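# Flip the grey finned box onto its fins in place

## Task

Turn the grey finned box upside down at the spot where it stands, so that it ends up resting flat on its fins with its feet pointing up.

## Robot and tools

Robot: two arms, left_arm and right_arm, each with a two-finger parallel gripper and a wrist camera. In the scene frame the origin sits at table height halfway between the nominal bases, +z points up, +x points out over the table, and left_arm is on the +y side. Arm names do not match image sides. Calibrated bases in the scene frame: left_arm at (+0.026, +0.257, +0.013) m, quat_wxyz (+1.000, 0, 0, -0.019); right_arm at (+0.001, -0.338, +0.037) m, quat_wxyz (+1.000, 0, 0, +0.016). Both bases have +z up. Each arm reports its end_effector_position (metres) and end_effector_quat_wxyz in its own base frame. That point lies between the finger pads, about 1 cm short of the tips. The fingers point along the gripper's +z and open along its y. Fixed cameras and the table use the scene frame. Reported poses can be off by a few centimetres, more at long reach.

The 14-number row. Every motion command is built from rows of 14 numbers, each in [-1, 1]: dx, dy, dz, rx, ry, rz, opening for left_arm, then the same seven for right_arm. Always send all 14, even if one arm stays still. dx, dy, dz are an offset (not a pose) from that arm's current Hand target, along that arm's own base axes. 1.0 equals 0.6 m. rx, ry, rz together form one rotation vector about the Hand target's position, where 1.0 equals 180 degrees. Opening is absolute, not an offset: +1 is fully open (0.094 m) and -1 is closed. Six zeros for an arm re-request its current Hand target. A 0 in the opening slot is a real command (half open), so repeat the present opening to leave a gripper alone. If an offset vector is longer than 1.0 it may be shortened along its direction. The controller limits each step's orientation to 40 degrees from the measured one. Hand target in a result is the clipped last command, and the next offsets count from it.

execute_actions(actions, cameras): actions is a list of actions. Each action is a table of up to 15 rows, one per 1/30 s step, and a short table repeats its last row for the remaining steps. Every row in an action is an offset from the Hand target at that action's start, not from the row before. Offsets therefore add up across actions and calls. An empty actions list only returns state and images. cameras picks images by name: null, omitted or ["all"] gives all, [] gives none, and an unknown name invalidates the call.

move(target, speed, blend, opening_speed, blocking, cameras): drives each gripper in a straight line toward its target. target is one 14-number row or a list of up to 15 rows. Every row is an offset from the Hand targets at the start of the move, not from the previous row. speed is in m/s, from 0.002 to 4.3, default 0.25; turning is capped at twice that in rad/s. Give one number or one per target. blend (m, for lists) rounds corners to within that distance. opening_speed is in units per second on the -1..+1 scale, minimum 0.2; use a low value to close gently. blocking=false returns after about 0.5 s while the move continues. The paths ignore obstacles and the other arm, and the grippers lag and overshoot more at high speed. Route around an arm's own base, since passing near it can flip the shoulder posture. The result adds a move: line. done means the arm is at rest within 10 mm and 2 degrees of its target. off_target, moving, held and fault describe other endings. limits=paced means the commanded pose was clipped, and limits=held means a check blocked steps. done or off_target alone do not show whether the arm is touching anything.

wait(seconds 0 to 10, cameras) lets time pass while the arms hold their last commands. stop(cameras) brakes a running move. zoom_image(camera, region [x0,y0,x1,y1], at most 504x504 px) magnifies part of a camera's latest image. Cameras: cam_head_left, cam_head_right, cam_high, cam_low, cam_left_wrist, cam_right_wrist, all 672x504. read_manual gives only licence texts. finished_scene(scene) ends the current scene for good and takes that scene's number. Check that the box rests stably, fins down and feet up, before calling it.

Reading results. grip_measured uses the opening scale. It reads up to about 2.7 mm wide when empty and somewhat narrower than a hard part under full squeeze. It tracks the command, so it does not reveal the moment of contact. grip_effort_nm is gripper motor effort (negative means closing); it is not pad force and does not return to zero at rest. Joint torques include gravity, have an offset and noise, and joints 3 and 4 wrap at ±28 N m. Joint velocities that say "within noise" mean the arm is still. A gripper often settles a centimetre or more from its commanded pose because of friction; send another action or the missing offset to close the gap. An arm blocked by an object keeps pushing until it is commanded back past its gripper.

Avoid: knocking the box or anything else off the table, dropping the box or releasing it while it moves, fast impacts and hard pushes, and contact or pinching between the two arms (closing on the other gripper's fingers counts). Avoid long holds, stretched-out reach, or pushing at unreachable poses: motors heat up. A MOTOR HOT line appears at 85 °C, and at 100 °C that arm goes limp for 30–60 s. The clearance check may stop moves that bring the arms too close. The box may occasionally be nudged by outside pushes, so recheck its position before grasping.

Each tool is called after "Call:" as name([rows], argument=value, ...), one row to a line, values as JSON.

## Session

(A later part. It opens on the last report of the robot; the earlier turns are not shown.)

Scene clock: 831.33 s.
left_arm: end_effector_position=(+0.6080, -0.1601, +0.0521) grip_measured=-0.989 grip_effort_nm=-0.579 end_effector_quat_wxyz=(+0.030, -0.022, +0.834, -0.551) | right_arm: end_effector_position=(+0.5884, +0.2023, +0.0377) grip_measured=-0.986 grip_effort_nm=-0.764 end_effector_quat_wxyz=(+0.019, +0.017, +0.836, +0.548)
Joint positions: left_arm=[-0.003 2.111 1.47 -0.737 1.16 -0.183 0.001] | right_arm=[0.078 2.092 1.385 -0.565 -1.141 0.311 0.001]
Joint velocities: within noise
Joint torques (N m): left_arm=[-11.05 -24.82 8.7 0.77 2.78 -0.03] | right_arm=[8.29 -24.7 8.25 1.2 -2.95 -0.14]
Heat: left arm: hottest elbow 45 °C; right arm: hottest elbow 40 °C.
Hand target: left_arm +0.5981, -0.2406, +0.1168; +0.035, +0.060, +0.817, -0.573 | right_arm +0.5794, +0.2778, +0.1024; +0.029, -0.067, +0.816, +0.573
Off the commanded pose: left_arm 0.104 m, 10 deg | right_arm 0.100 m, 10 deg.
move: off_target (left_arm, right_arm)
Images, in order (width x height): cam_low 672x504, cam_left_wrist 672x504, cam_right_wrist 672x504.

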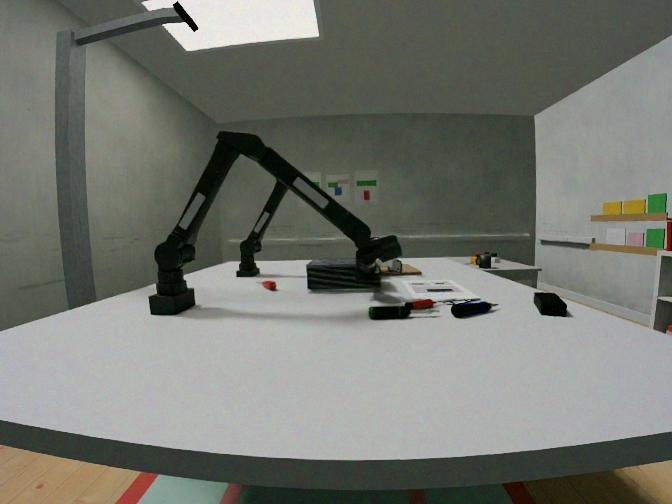

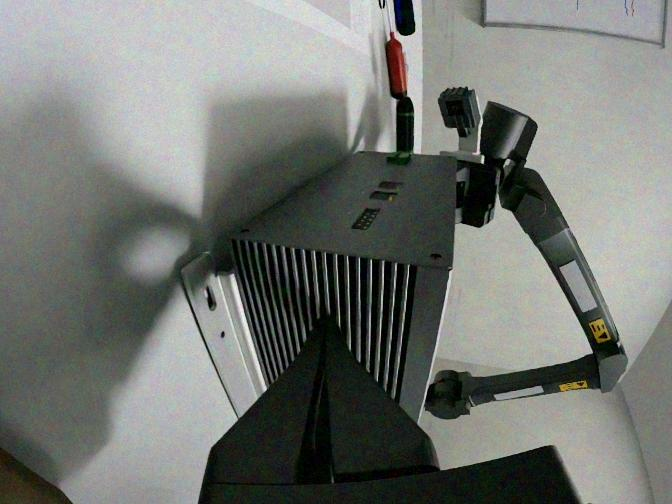

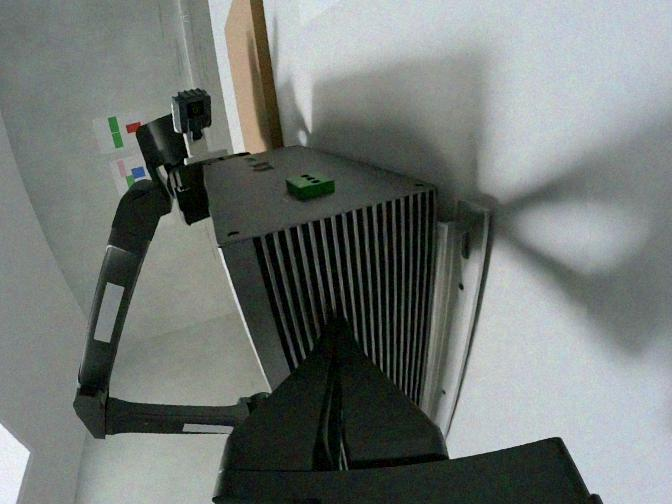

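Call:
move([
  [0,-0.02,0.07,0,-0.02,0,-1,0,0.02,0.07,0,-0.02,0,-1],
], speed=0.04, cameras=["cam_left_wrist","cam_right_wrist","cam_low"])

Call:
zoom_image(camera="cam_low", region=[290, 240, 410, 300])

Scene clock: 838.53 s.
left_arm: end_effector_position=(+0.6053, -0.1627, +0.0818) grip_measured=-0.989 grip_effort_nm=-0.579 end_effector_quat_wxyz=(+0.048, -0.009, +0.838, -0.544) | right_arm: end_effector_position=(+0.5811, +0.2004, +0.0645) grip_measured=-0.986 grip_effort_nm=-0.764 end_effector_quat_wxyz=(+0.035, +0.011, +0.840, +0.542)
Joint positions: left_arm=[-0.01 2.045 1.452 -0.737 1.141 -0.188 0.001] | right_arm=[0.078 2.019 1.348 -0.565 -1.122 0.316 0.001]
Joint velocities: within noise
Joint torques (N m): left_arm=[-12.16 -25.11 9.85 1.78 3.04 -0.34] | right_arm=[9.93 -24.88 10.19 2.09 -3.07 0.02]
Heat: left arm: hottest elbow 46 °C; right arm: hottest elbow 40 °C.
Hand target: left_arm +0.5980, -0.2528, +0.1588; +0.060, +0.078, +0.815, -0.571 | right_arm +0.5794, +0.2896, +0.1443; +0.055, -0.084, +0.815, +0.570
Off the commanded pose: left_arm 0.119 m, 11 deg | right_arm 0.120 m, 12 deg.
move: off_target (left_arm, right_arm)
Images, in order (width x height): cam_low 672x504, cam_left_wrist 672x504, cam_right_wrist 672x504.

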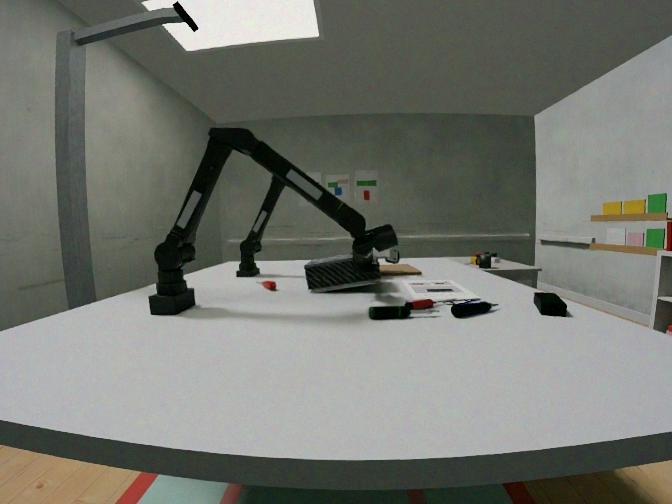

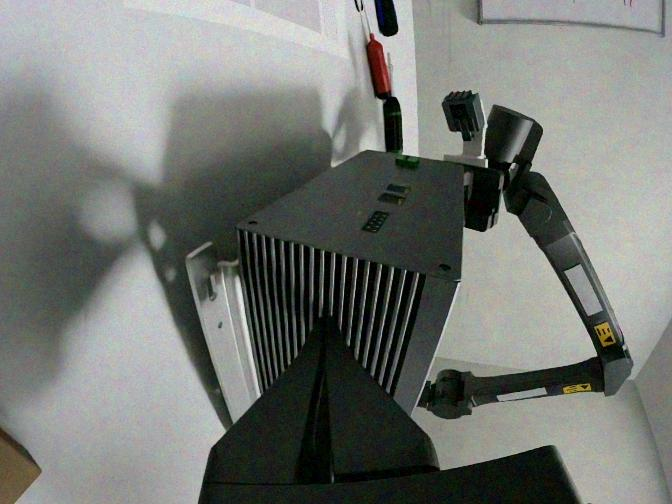

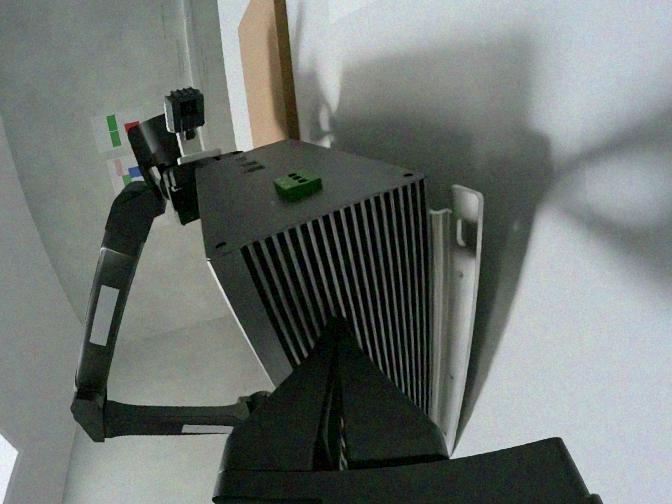

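Scaled by 4.200.

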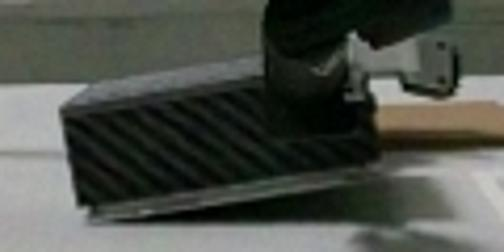

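Call:
move([
  [-0.08,0,0.065,0,-0.083,0,-1,-0.08,0,0.065,0,-0.083,0,-1],
], speed=0.05, cameras=["cam_left_wrist","cam_right_wrist","cam_low"])

Call:
zoom_image(camera="cam_low", region=[290, 230, 410, 300])

Scene clock: 860.63 s.
left_arm: end_effector_position=(+0.5529, -0.2476, +0.1885) grip_measured=-0.989 grip_effort_nm=-0.574 end_effector_quat_wxyz=(+0.160, +0.146, +0.803, -0.555) | right_arm: end_effector_position=(+0.5328, +0.2829, +0.1725) grip_measured=-0.986 grip_effort_nm=-0.750 end_effector_quat_wxyz=(+0.149, -0.145, +0.806, +0.554)
Joint positions: left_arm=[-0.159 1.773 1.275 -0.444 1.148 -0.214 0.001] | right_arm=[0.232 1.763 1.206 -0.305 -1.105 0.323 0.001]
Joint velocities: within noise
Joint torques (N m): left_arm=[-1.55 -16.73 7.95 2 0.45 -0.29] | right_arm=[0.32 -16.21 7.56 2.1 -0.41 -0.14]
Heat: left arm: hottest elbow 47 °C; right arm: hottest elbow 43 °C.
Hand target: left_arm +0.5500, -0.2527, +0.1979; +0.166, +0.151, +0.801, -0.556 | right_arm +0.5314, +0.2896, +0.1834; +0.160, -0.158, +0.801, +0.555
Off the commanded pose: left_arm 0.011 m, 1 deg | right_arm 0.013 m, 2 deg.
move: off_target (left_arm, right_arm)
Images, in order (width x height): cam_low 672x504, cam_left_wrist 672x504, cam_right_wrist 672x504.

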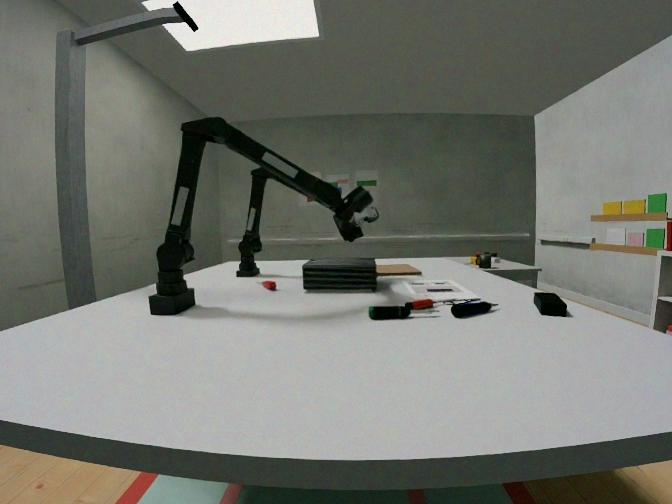

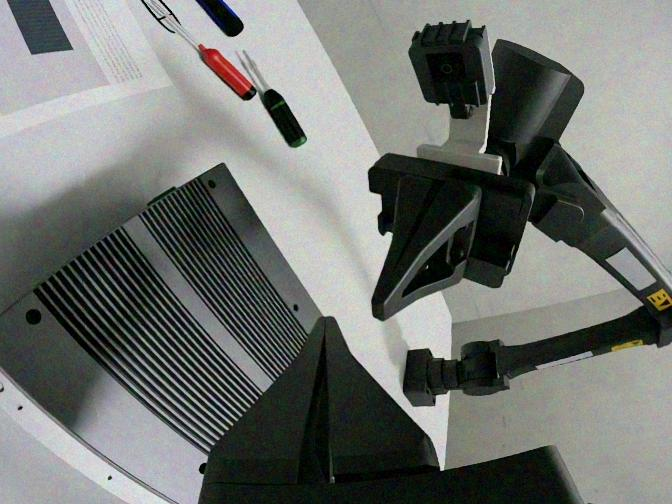

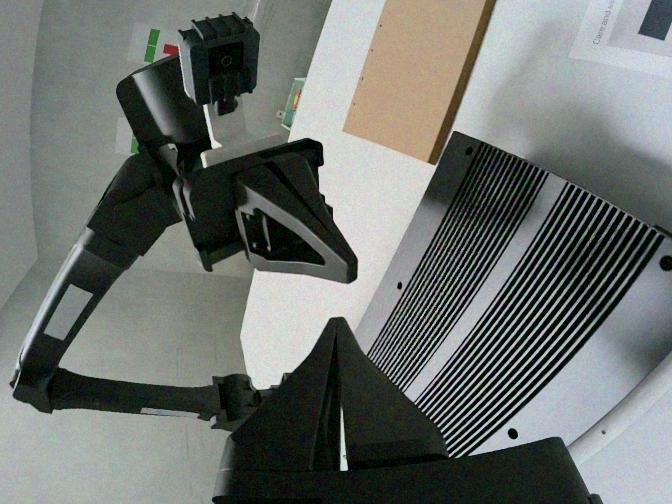

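Scaled by 4.200.

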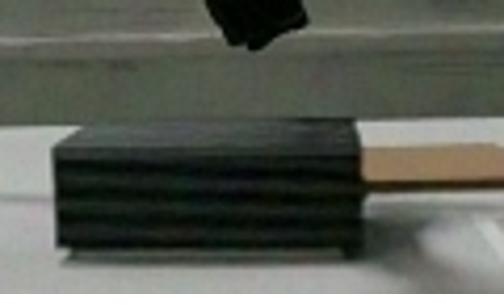

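Call:
move([
  [0.0,0.28,0.05,0,0,0,-1,0.0,-0.25,0.05,0,0,0,-1],
  [0.117,0.28,-0.238,-0.005,0.143,0.03,-1,0.131,-0.25,-0.23,0,0.143,-0.03,-1],
], speed=0.25)

Scene clock: 906.57 s.
left_arm: end_effector_position=(+0.6121, -0.0800, +0.0612) grip_measured=-0.989 grip_effort_nm=-0.569 end_effector_quat_wxyz=(+0.019, -0.014, +0.819, -0.574) | right_arm: end_effector_position=(+0.5977, +0.1387, +0.0383) grip_measured=-0.986 grip_effort_nm=-0.750 end_effector_quat_wxyz=(-0.003, +0.012, +0.822, +0.569)
Joint positions: left_arm=[0.135 2.21 1.653 -1.244 1.213 0.262 0.001] | right_arm=[-0.036 2.185 1.544 -1 -1.209 -0.056 0.001]
Joint velocities: within noise
Joint torques (N m): left_arm=[-1.55 -17.26 9.87 -0.1 0.61 -0.25] | right_arm=[0.32 -18.61 9.09 -0.03 -0.65 0]
Heat: left arm: hottest elbow 44 °C; right arm: hottest elbow 42 °C.
Hand target: left_arm +0.6203, -0.0847, +0.0549; +0.010, -0.015, +0.819, -0.573 | right_arm +0.6100, +0.1397, +0.0453; +0.003, +0.007, +0.823, +0.568
Off the commanded pose: left_arm 0.011 m, 1 deg | right_arm 0.014 m, 1 deg.
move: off_target (left_arm, right_arm)

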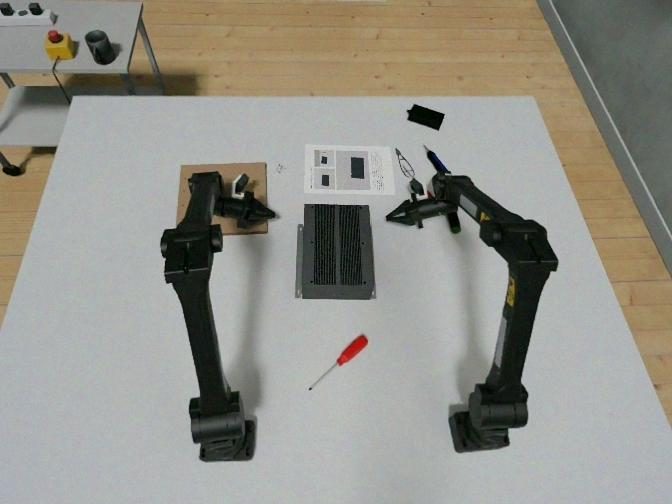

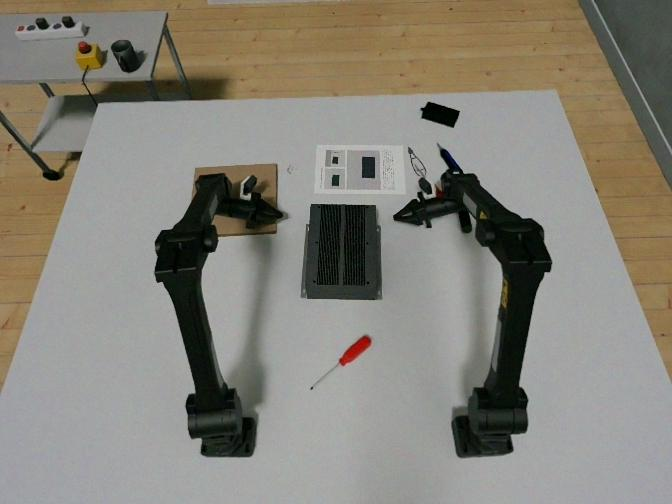

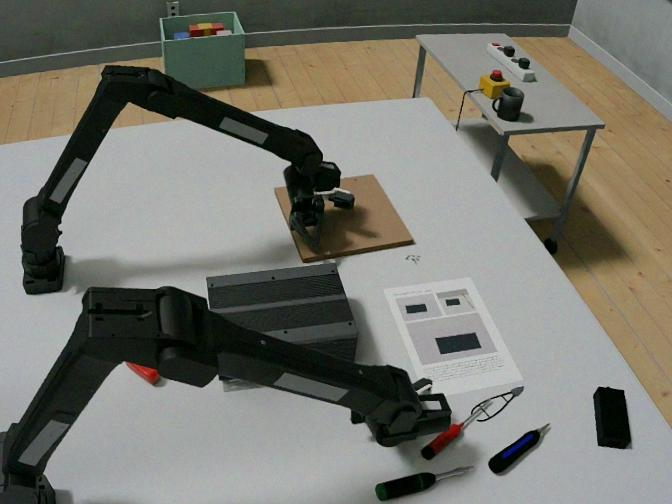

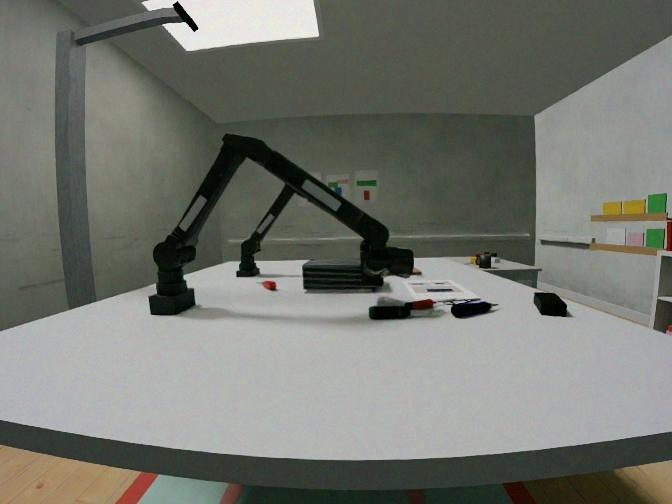

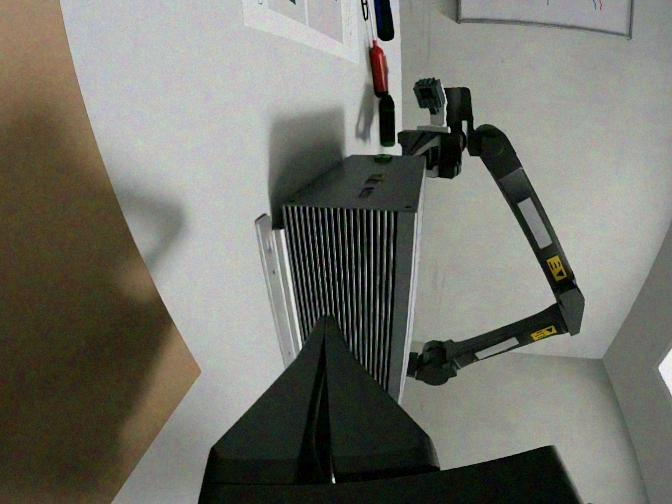

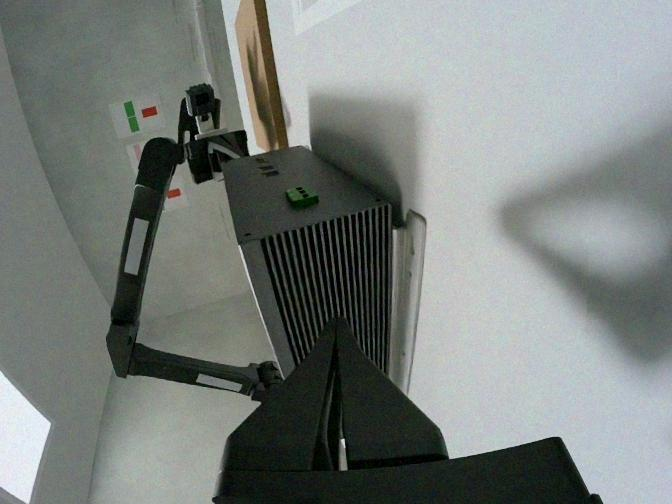

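Call:
move([
  [0,0,-0.02,-0.083,0,0,-1,0,0,-0.02,0.083,0,0,-1],
  [-0.01,-0.1,-0.02,-0.083,0,0,-1,-0.01,0.085,-0.02,0.083,0,0,-1],
  [-0.012,-0.375,-0.02,-0.083,0,-0.06,-1,-0.012,0.35,-0.02,0.083,0,0.055,-1],
], speed=[0.1,0.08,0.06], cameras=["cam_left_wrist","cam_right_wrist"])

Call:
move([
  [0,0,0.09,0,-0.02,0,-1,0,0,0.09,0,-0.02,0,-1],
  [-0.005,0,0.16,0,-0.05,0,-1,-0.005,0,0.16,0,-0.05,0,-1],
], speed=0.04, cameras=["cam_left_wrist","cam_right_wrist","cam_low"])

Scene clock: 926.13 s.
left_arm: end_effector_position=(+0.6292, -0.1700, +0.0516) grip_measured=-0.989 grip_effort_nm=-0.569 end_effector_quat_wxyz=(-0.006, -0.011, +0.729, -0.684) | right_arm: end_effector_position=(+0.6216, +0.1947, +0.0226) grip_measured=-0.986 grip_effort_nm=-0.759 end_effector_quat_wxyz=(+0.000, +0.031, +0.738, +0.674)
Joint positions: left_arm=[0.003 2.289 1.629 -0.853 1.507 -0.082 0.001] | right_arm=[0.039 2.255 1.406 -0.001 -1.448 0.767 0.001]
Joint velocities: within noise
Joint torques (N m): left_arm=[-18.08 -18.96 8.85 2.71 -0.2 -0.26] | right_arm=[17.32 -19.19 8.54 2.67 0.28 0.05]
Heat: left arm: hottest elbow 44 °C; right arm: hottest elbow 43 °C.
Hand target: left_arm +0.6131, -0.3097, +0.0430; -0.046, +0.060, +0.736, -0.673 | right_arm +0.6027, +0.3497, +0.0333; -0.046, -0.063, +0.740, +0.668
Off the commanded pose: left_arm 0.141 m, 10 deg | right_arm 0.156 m, 12 deg.
move: off_target (left_arm, right_arm)
Images, in order (width x height): cam_left_wrist 672x504, cam_right_wrist 672x504.

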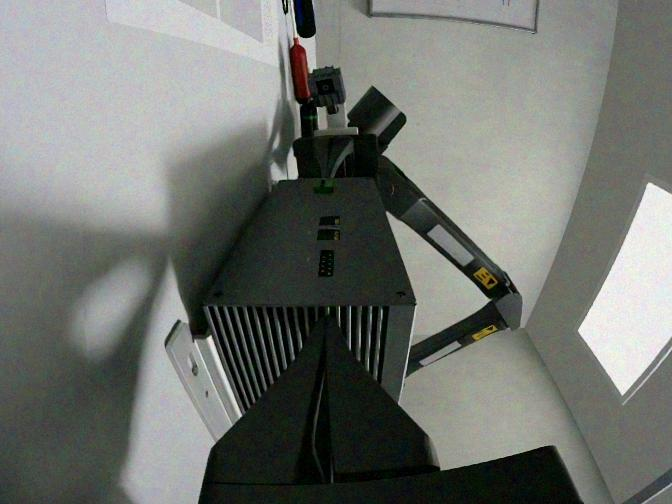

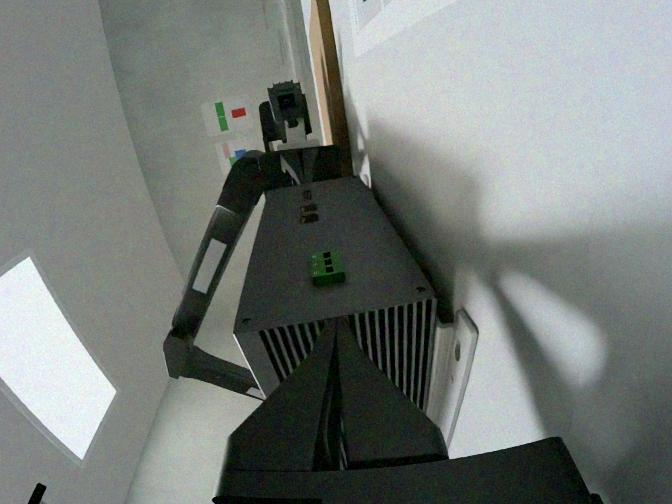

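Scene clock: 929.67 s.
left_arm: end_effector_position=(+0.6320, -0.1698, +0.0754) grip_measured=-0.989 grip_effort_nm=-0.569 end_effector_quat_wxyz=(+0.041, +0.001, +0.755, -0.655) | right_arm: end_effector_position=(+0.6221, +0.1943, +0.0445) grip_measured=-0.986 grip_effort_nm=-0.745 end_effector_quat_wxyz=(+0.041, +0.025, +0.764, +0.644)
Joint positions: left_arm=[0.001 2.174 1.506 -0.497 1.419 -0.345 0.001] | right_arm=[0.043 2.174 1.379 -0.096 -1.352 0.661 0.001]
Joint velocities: within noise
Joint torques (N m): left_arm=[-18.08 -25.29 9.29 2.18 1.99 -0.3] | right_arm=[16.62 -26.75 10.19 1.51 -2.83 -0.07]
Heat: left arm: hottest elbow 44 °C; right arm: hottest elbow 43 °C.
Hand target: left_arm +0.6101, -0.3097, +0.1391; +0.012, +0.113, +0.737, -0.666 | right_arm +0.5998, +0.3496, +0.1295; +0.012, -0.115, +0.741, +0.661
Off the commanded pose: left_arm 0.155 m, 13 deg | right_arm 0.178 m, 17 deg.
move: off_target (left_arm, right_arm)
Images, in order (width x height): cam_low 672x504, cam_left_wrist 672x504, cam_right_wrist 672x504.

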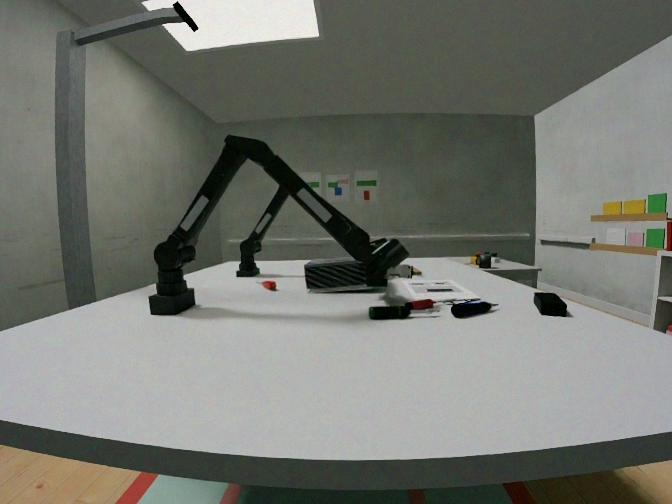

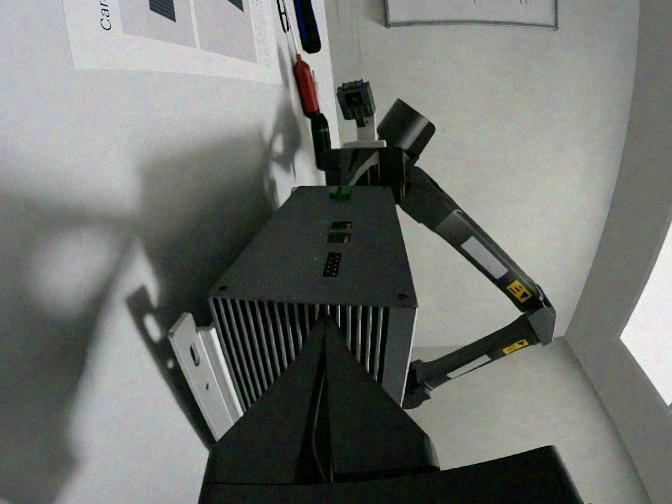

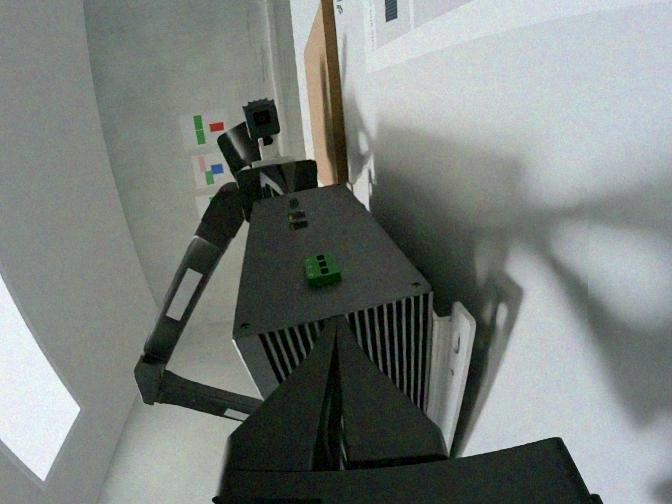

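Call:
move([
  [-0.03,0,0.07,0,-0.055,0,-1,-0.03,0,0.07,0,-0.055,0,-1],
  [-0.092,0,0.13,0,-0.122,0,-1,-0.092,0,0.13,0,-0.122,0,-1],
], speed=0.04, cameras=["cam_left_wrist","cam_right_wrist","cam_low"])

Scene clock: 947.27 s.
left_arm: end_effector_position=(+0.5893, -0.1680, +0.1606) grip_measured=-0.989 grip_effort_nm=-0.569 end_effector_quat_wxyz=(+0.179, +0.117, +0.762, -0.612) | right_arm: end_effector_position=(+0.5811, +0.1984, +0.1305) grip_measured=-0.986 grip_effort_nm=-0.745 end_effector_quat_wxyz=(+0.174, -0.101, +0.775, +0.599)
Joint positions: left_arm=[0 1.899 1.306 -0.372 1.341 -0.182 0.001] | right_arm=[0.06 1.907 1.22 -0.138 -1.262 0.359 0.001]
Joint velocities: within noise
Joint torques (N m): left_arm=[-19.37 -21.89 9.35 2.58 2.2 -0.07] | right_arm=[17.79 -23.41 9.69 2.77 -2.9 -0.14]
Heat: left arm: hottest elbow 44 °C; right arm: hottest elbow 43 °C.
Hand target: left_arm +0.5549, -0.3098, +0.2169; +0.152, +0.238, +0.721, -0.633 | right_arm +0.5446, +0.3497, +0.2072; +0.153, -0.239, +0.726, +0.627
Off the commanded pose: left_arm 0.156 m, 15 deg | right_arm 0.174 m, 17 deg.
move: off_target (left_arm, right_arm)
Images, in order (width x height): cam_low 672x504, cam_left_wrist 672x504, cam_right_wrist 672x504.

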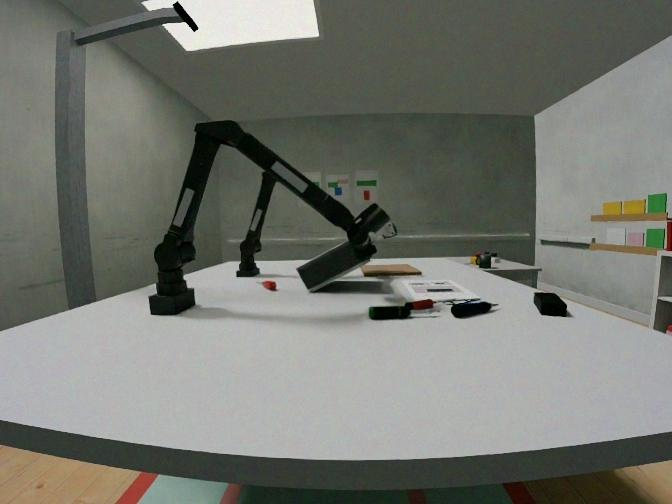

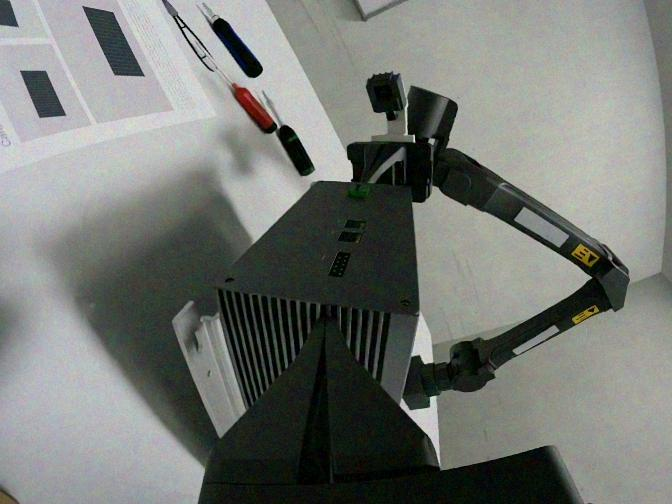

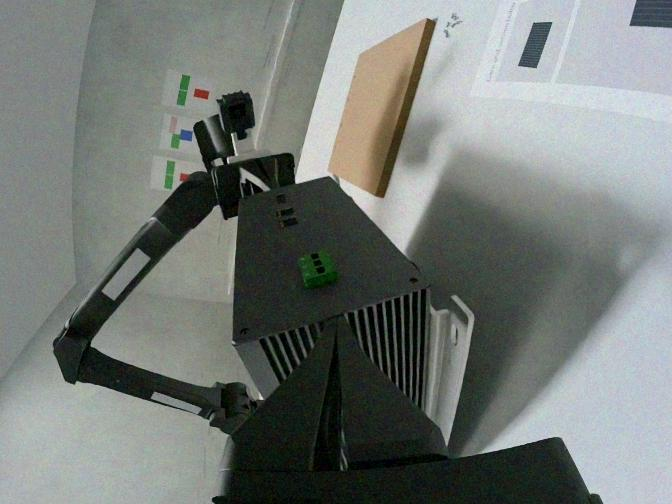

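Call:
move([
  [-0.08,0,0.04,0,-0.083,0,-1,-0.08,0,0.04,0,-0.083,0,-1],
  [-0.16,0,0.06,0,-0.167,0,-1,-0.16,0,0.06,0,-0.167,0,-1],
], speed=0.05, cameras=["cam_left_wrist","cam_low"])

Scene clock: 967.10 s.
left_arm: end_effector_position=(+0.5049, -0.1670, +0.2239) grip_measured=-0.989 grip_effort_nm=-0.574 end_effector_quat_wxyz=(+0.370, +0.271, +0.728, -0.510) | right_arm: end_effector_position=(+0.4959, +0.2048, +0.1936) grip_measured=-0.987 grip_effort_nm=-0.730 end_effector_quat_wxyz=(+0.357, -0.257, +0.745, +0.502)
Joint positions: left_arm=[-0.01 1.544 0.973 -0.079 1.222 0.035 0.001] | right_arm=[0.1 1.564 0.906 0.074 -1.118 0.084 0.001]
Joint velocities: within noise
Joint torques (N m): left_arm=[-21.66 -13.68 8.84 3.04 2.35 0.22] | right_arm=[19.43 -14.86 9.85 3.43 -2.95 -0.35]
Heat: left arm: hottest elbow 45 °C; right arm: hottest elbow 43 °C.
Hand target: left_arm +0.4589, -0.3098, +0.2531; +0.334, +0.394, +0.657, -0.549 | right_arm +0.4486, +0.3496, +0.2434; +0.336, -0.394, +0.661, +0.543
Off the commanded pose: left_arm 0.153 m, 17 deg | right_arm 0.160 m, 19 deg.
move: off_target (left_arm, right_arm)
Images, in order (width x height): cam_low 672x504, cam_left_wrist 672x504.

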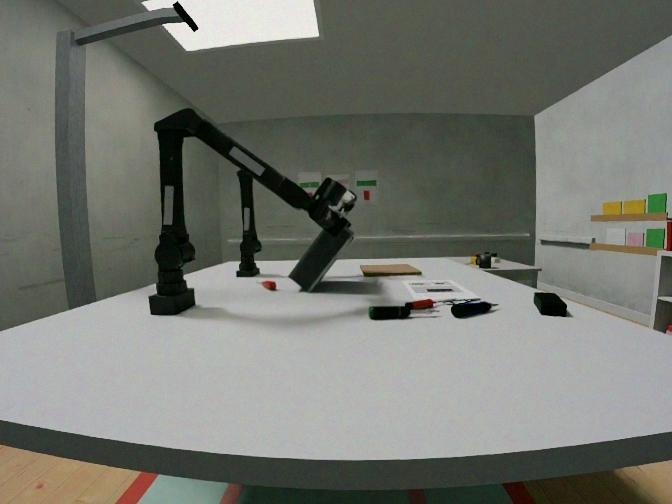

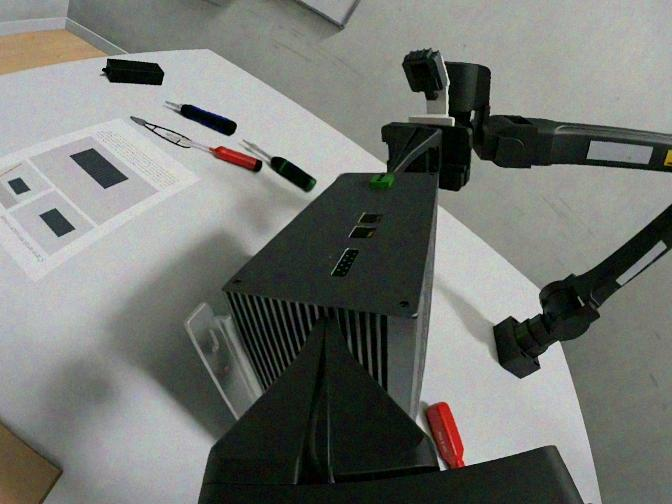

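Call:
move([
  [-0.1,0,0.0,0,-0.1,0,-1,-0.1,0,0.0,0,-0.1,0,-1],
  [-0.19,0,-0.025,0,-0.18,0,-1,-0.19,0,-0.025,0,-0.18,0,-1],
], speed=0.05, cameras=["cam_left_wrist","cam_low","cam_high"])

Scene clock: 986.50 s.
left_arm: end_effector_position=(+0.4083, -0.1628, +0.2509) grip_measured=-0.989 grip_effort_nm=-0.574 end_effector_quat_wxyz=(+0.572, +0.433, +0.622, -0.313) | right_arm: end_effector_position=(+0.3981, +0.2130, +0.2204) grip_measured=-0.987 grip_effort_nm=-0.720 end_effector_quat_wxyz=(+0.557, -0.425, +0.635, +0.324)
Joint positions: left_arm=[-0.031 1.183 0.608 0.268 1.057 0.376 0.001] | right_arm=[0.187 1.235 0.555 0.401 -0.911 -0.287 0.001]
Joint velocities: within noise
Joint torques (N m): left_arm=[-24.82 -4.6 6.78 1.77 3.65 0.07] | right_arm=[20.89 -5.13 8.49 2.5 -3.78 -0.35]
Heat: left arm: hottest elbow 45 °C; right arm: hottest elbow 44 °C.
Hand target: left_arm +0.3449, -0.3098, +0.2381; +0.504, +0.532, +0.538, -0.418 | right_arm +0.3346, +0.3496, +0.2285; +0.507, -0.530, +0.541, +0.412
Off the commanded pose: left_arm 0.161 m, 21 deg | right_arm 0.151 m, 20 deg.
move: off_target (left_arm, right_arm)
Images, in order (width x height): cam_high 672x504, cam_low 672x504, cam_left_wrist 672x504.

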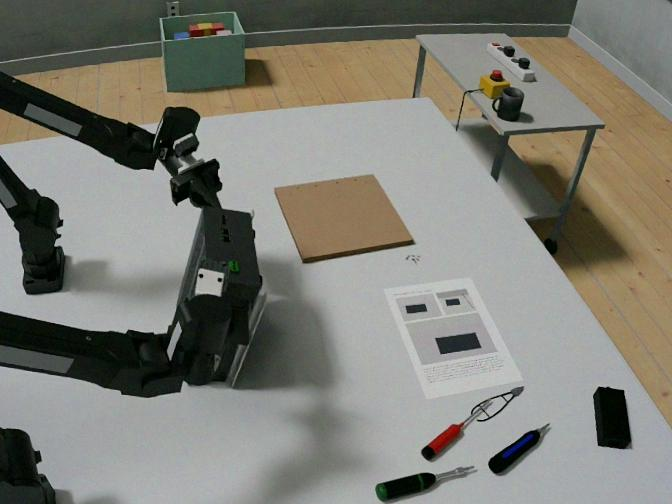

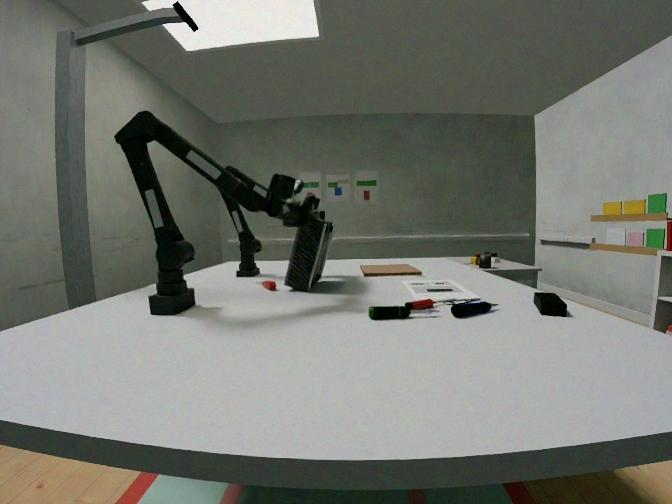

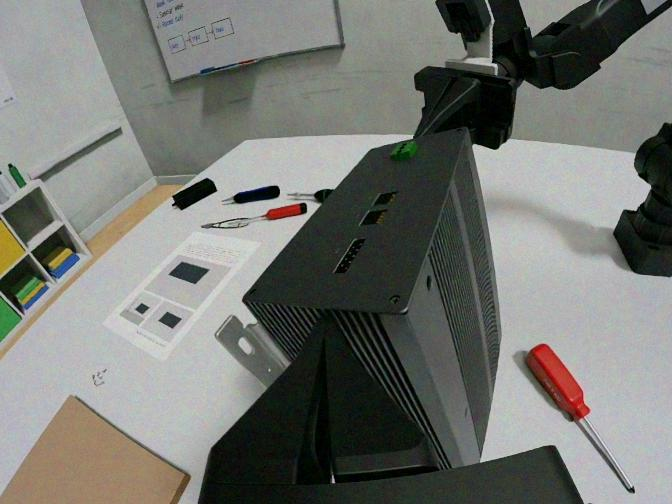

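Call:
move([
  [-0.07,0,0.01,0,-0.08,0,-1,-0.07,0,0.01,0,-0.08,0,-1],
  [-0.12,0,0.01,0,-0.1,0,-1,-0.12,0,0.01,0,-0.1,0,-1],
], speed=0.04, cameras=["cam_left_wrist","cam_low","cam_right_wrist","cam_head_left"])

Call:
zoom_image(camera="cam_low", region=[250, 190, 370, 310])

Scene clock: 998.90 s.
left_arm: end_effector_position=(+0.3748, -0.1951, +0.2774) grip_measured=-0.991 grip_effort_nm=-0.471 end_effector_quat_wxyz=(+0.655, +0.527, +0.517, -0.159) | right_arm: end_effector_position=(+0.1899, +0.3256, +0.1996) grip_measured=-0.988 grip_effort_nm=-0.672 end_effector_quat_wxyz=(-0.525, +0.610, -0.446, -0.390)
Joint positions: left_arm=[-0.164 1.027 0.519 0.366 0.865 0.664 0] | right_arm=[0.685 1.027 0.319 0.48 -0.88 -0.478 0.001]
Joint velocities: within noise
Joint torques (N m): left_arm=[-20.66 -5.6 3.44 0.21 6.44 -0.88] | right_arm=[-4.19 2.43 15.97 2.67 4.23 -0.26]
Heat: left arm: hottest wrist yaw 59 °C; right arm: hottest wrist yaw 49 °C.
Hand target: left_arm +0.2729, -0.3098, +0.2440; +0.582, +0.590, +0.452, -0.329 | right_arm +0.2625, +0.3496, +0.2343; -0.585, +0.588, -0.455, -0.324
Off the commanded pose: left_arm 0.157 m, 24 deg | right_arm 0.084 m, 11 deg.
move: off_target (left_arm, right_arm)
Images, in order (width x height): cam_head_left 672x504, cam_low 672x504, cam_left_wrist 672x504, cam_right_wrist 672x504.

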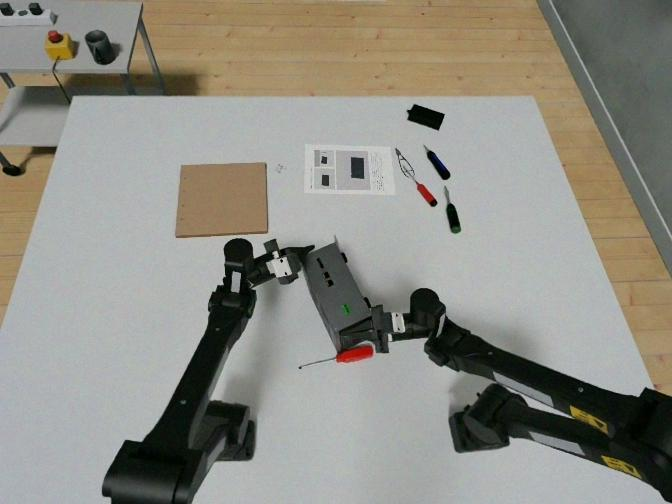

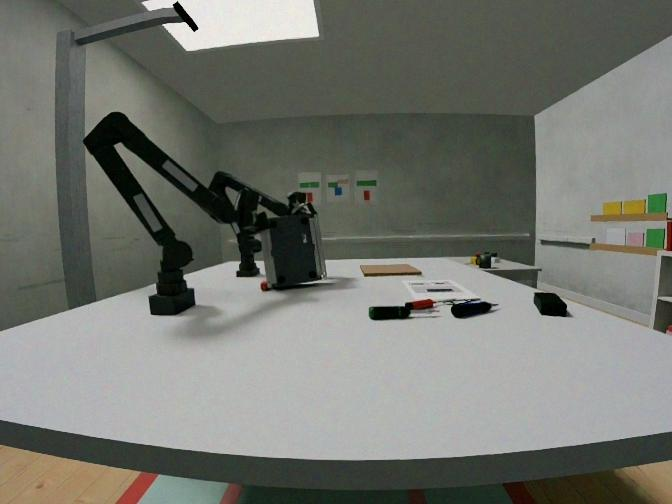

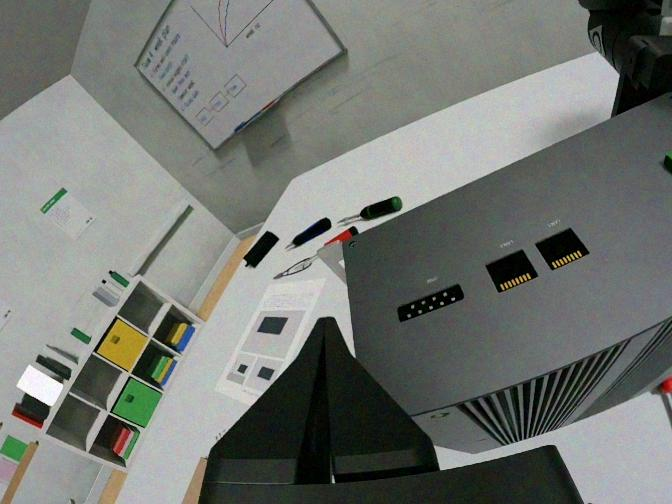

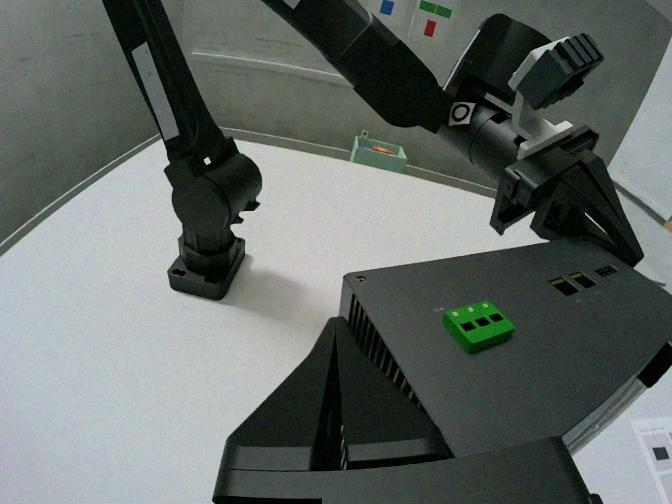

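Scaled by 4.200.

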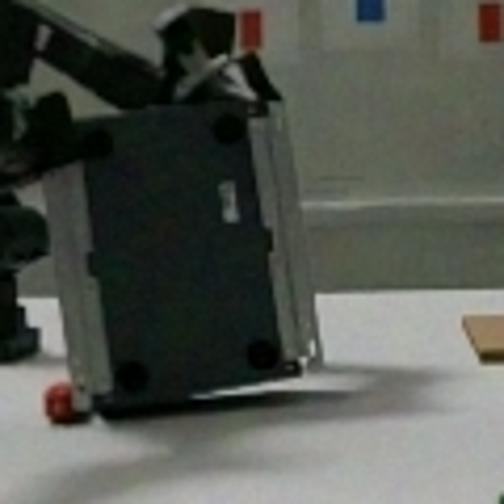

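Call:
move([
  [0.16,0.15,0.05,0,0,0,-1,-0.1,-0.03,-0.04,0,0,0,-1],
], speed=0.04)

Call:
zoom_image(camera="cam_low", region=[250, 190, 370, 310])

Scene clock: 1009.33 s.
left_arm: end_effector_position=(+0.3622, -0.2195, +0.2744) grip_measured=-0.991 grip_effort_nm=-0.481 end_effector_quat_wxyz=(+0.583, +0.589, +0.453, -0.330) | right_arm: end_effector_position=(+0.2024, +0.3243, +0.1998) grip_measured=-0.988 grip_effort_nm=-0.667 end_effector_quat_wxyz=(+0.576, -0.587, +0.468, +0.322)
Joint positions: left_arm=[-0.146 1.18 0.662 0.169 1.267 0.735 0] | right_arm=[0.731 0.999 0.279 0.556 -0.67 -0.49 0.001]
Joint velocities: within noise
Joint torques (N m): left_arm=[-0.5 -4.37 9.76 1.47 0.41 -0.11] | right_arm=[1.08 -2.02 8.53 2.73 0.06 0.01]
Heat: left arm: hottest wrist yaw 82 °C; right arm: hottest wrist yaw 54 °C.
Hand target: left_arm +0.3689, -0.2197, +0.2742; +0.582, +0.590, +0.452, -0.329 | right_arm +0.2027, +0.3317, +0.2104; +0.585, -0.587, +0.455, +0.324
Off the commanded pose: left_arm 0.007 m, 0 deg | right_arm 0.013 m, 2 deg.
move: off_target (right_arm)

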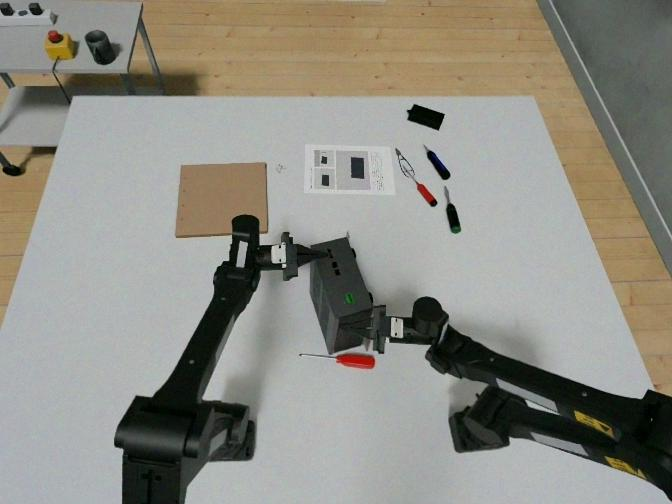

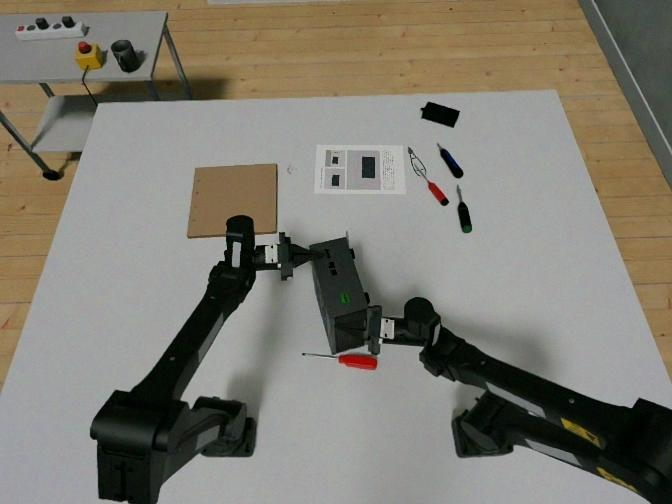

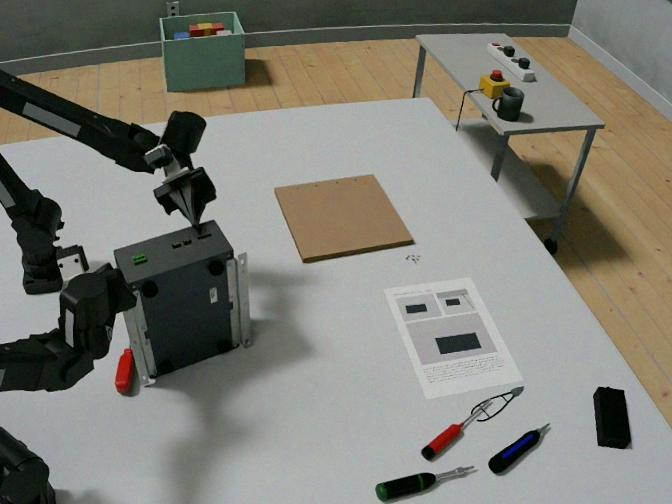

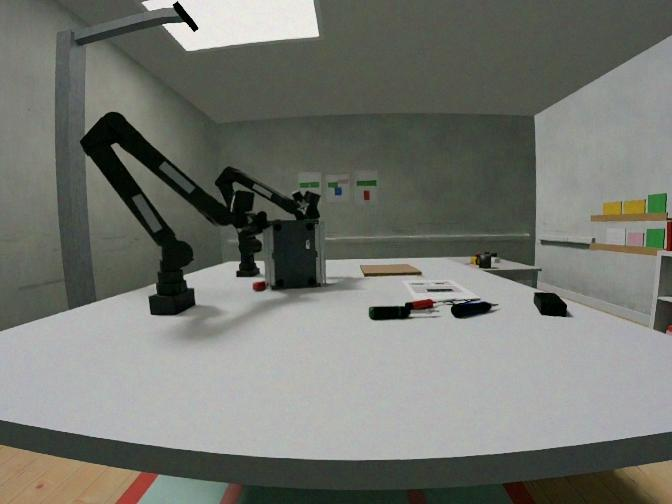

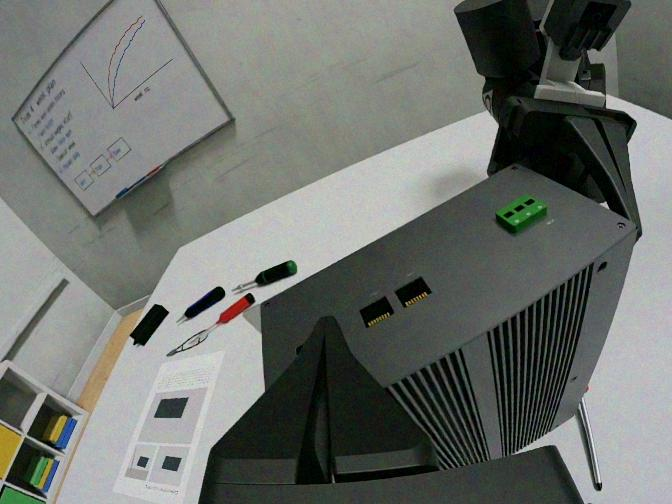

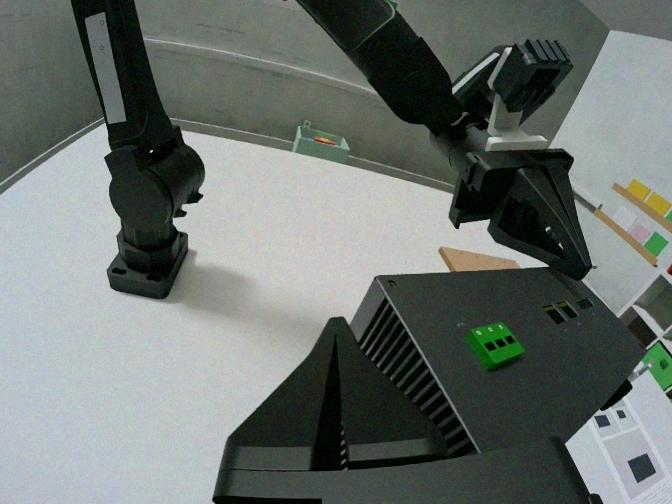

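Scaled by 4.200.

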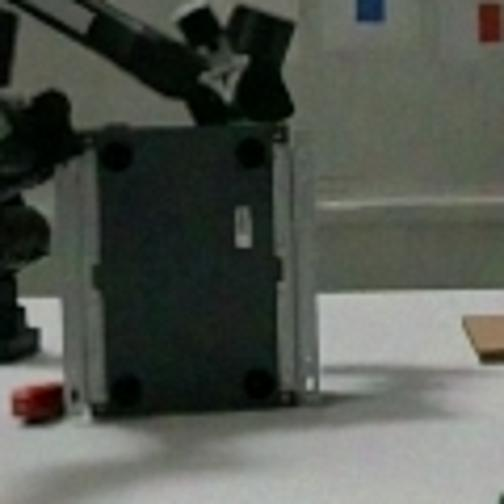

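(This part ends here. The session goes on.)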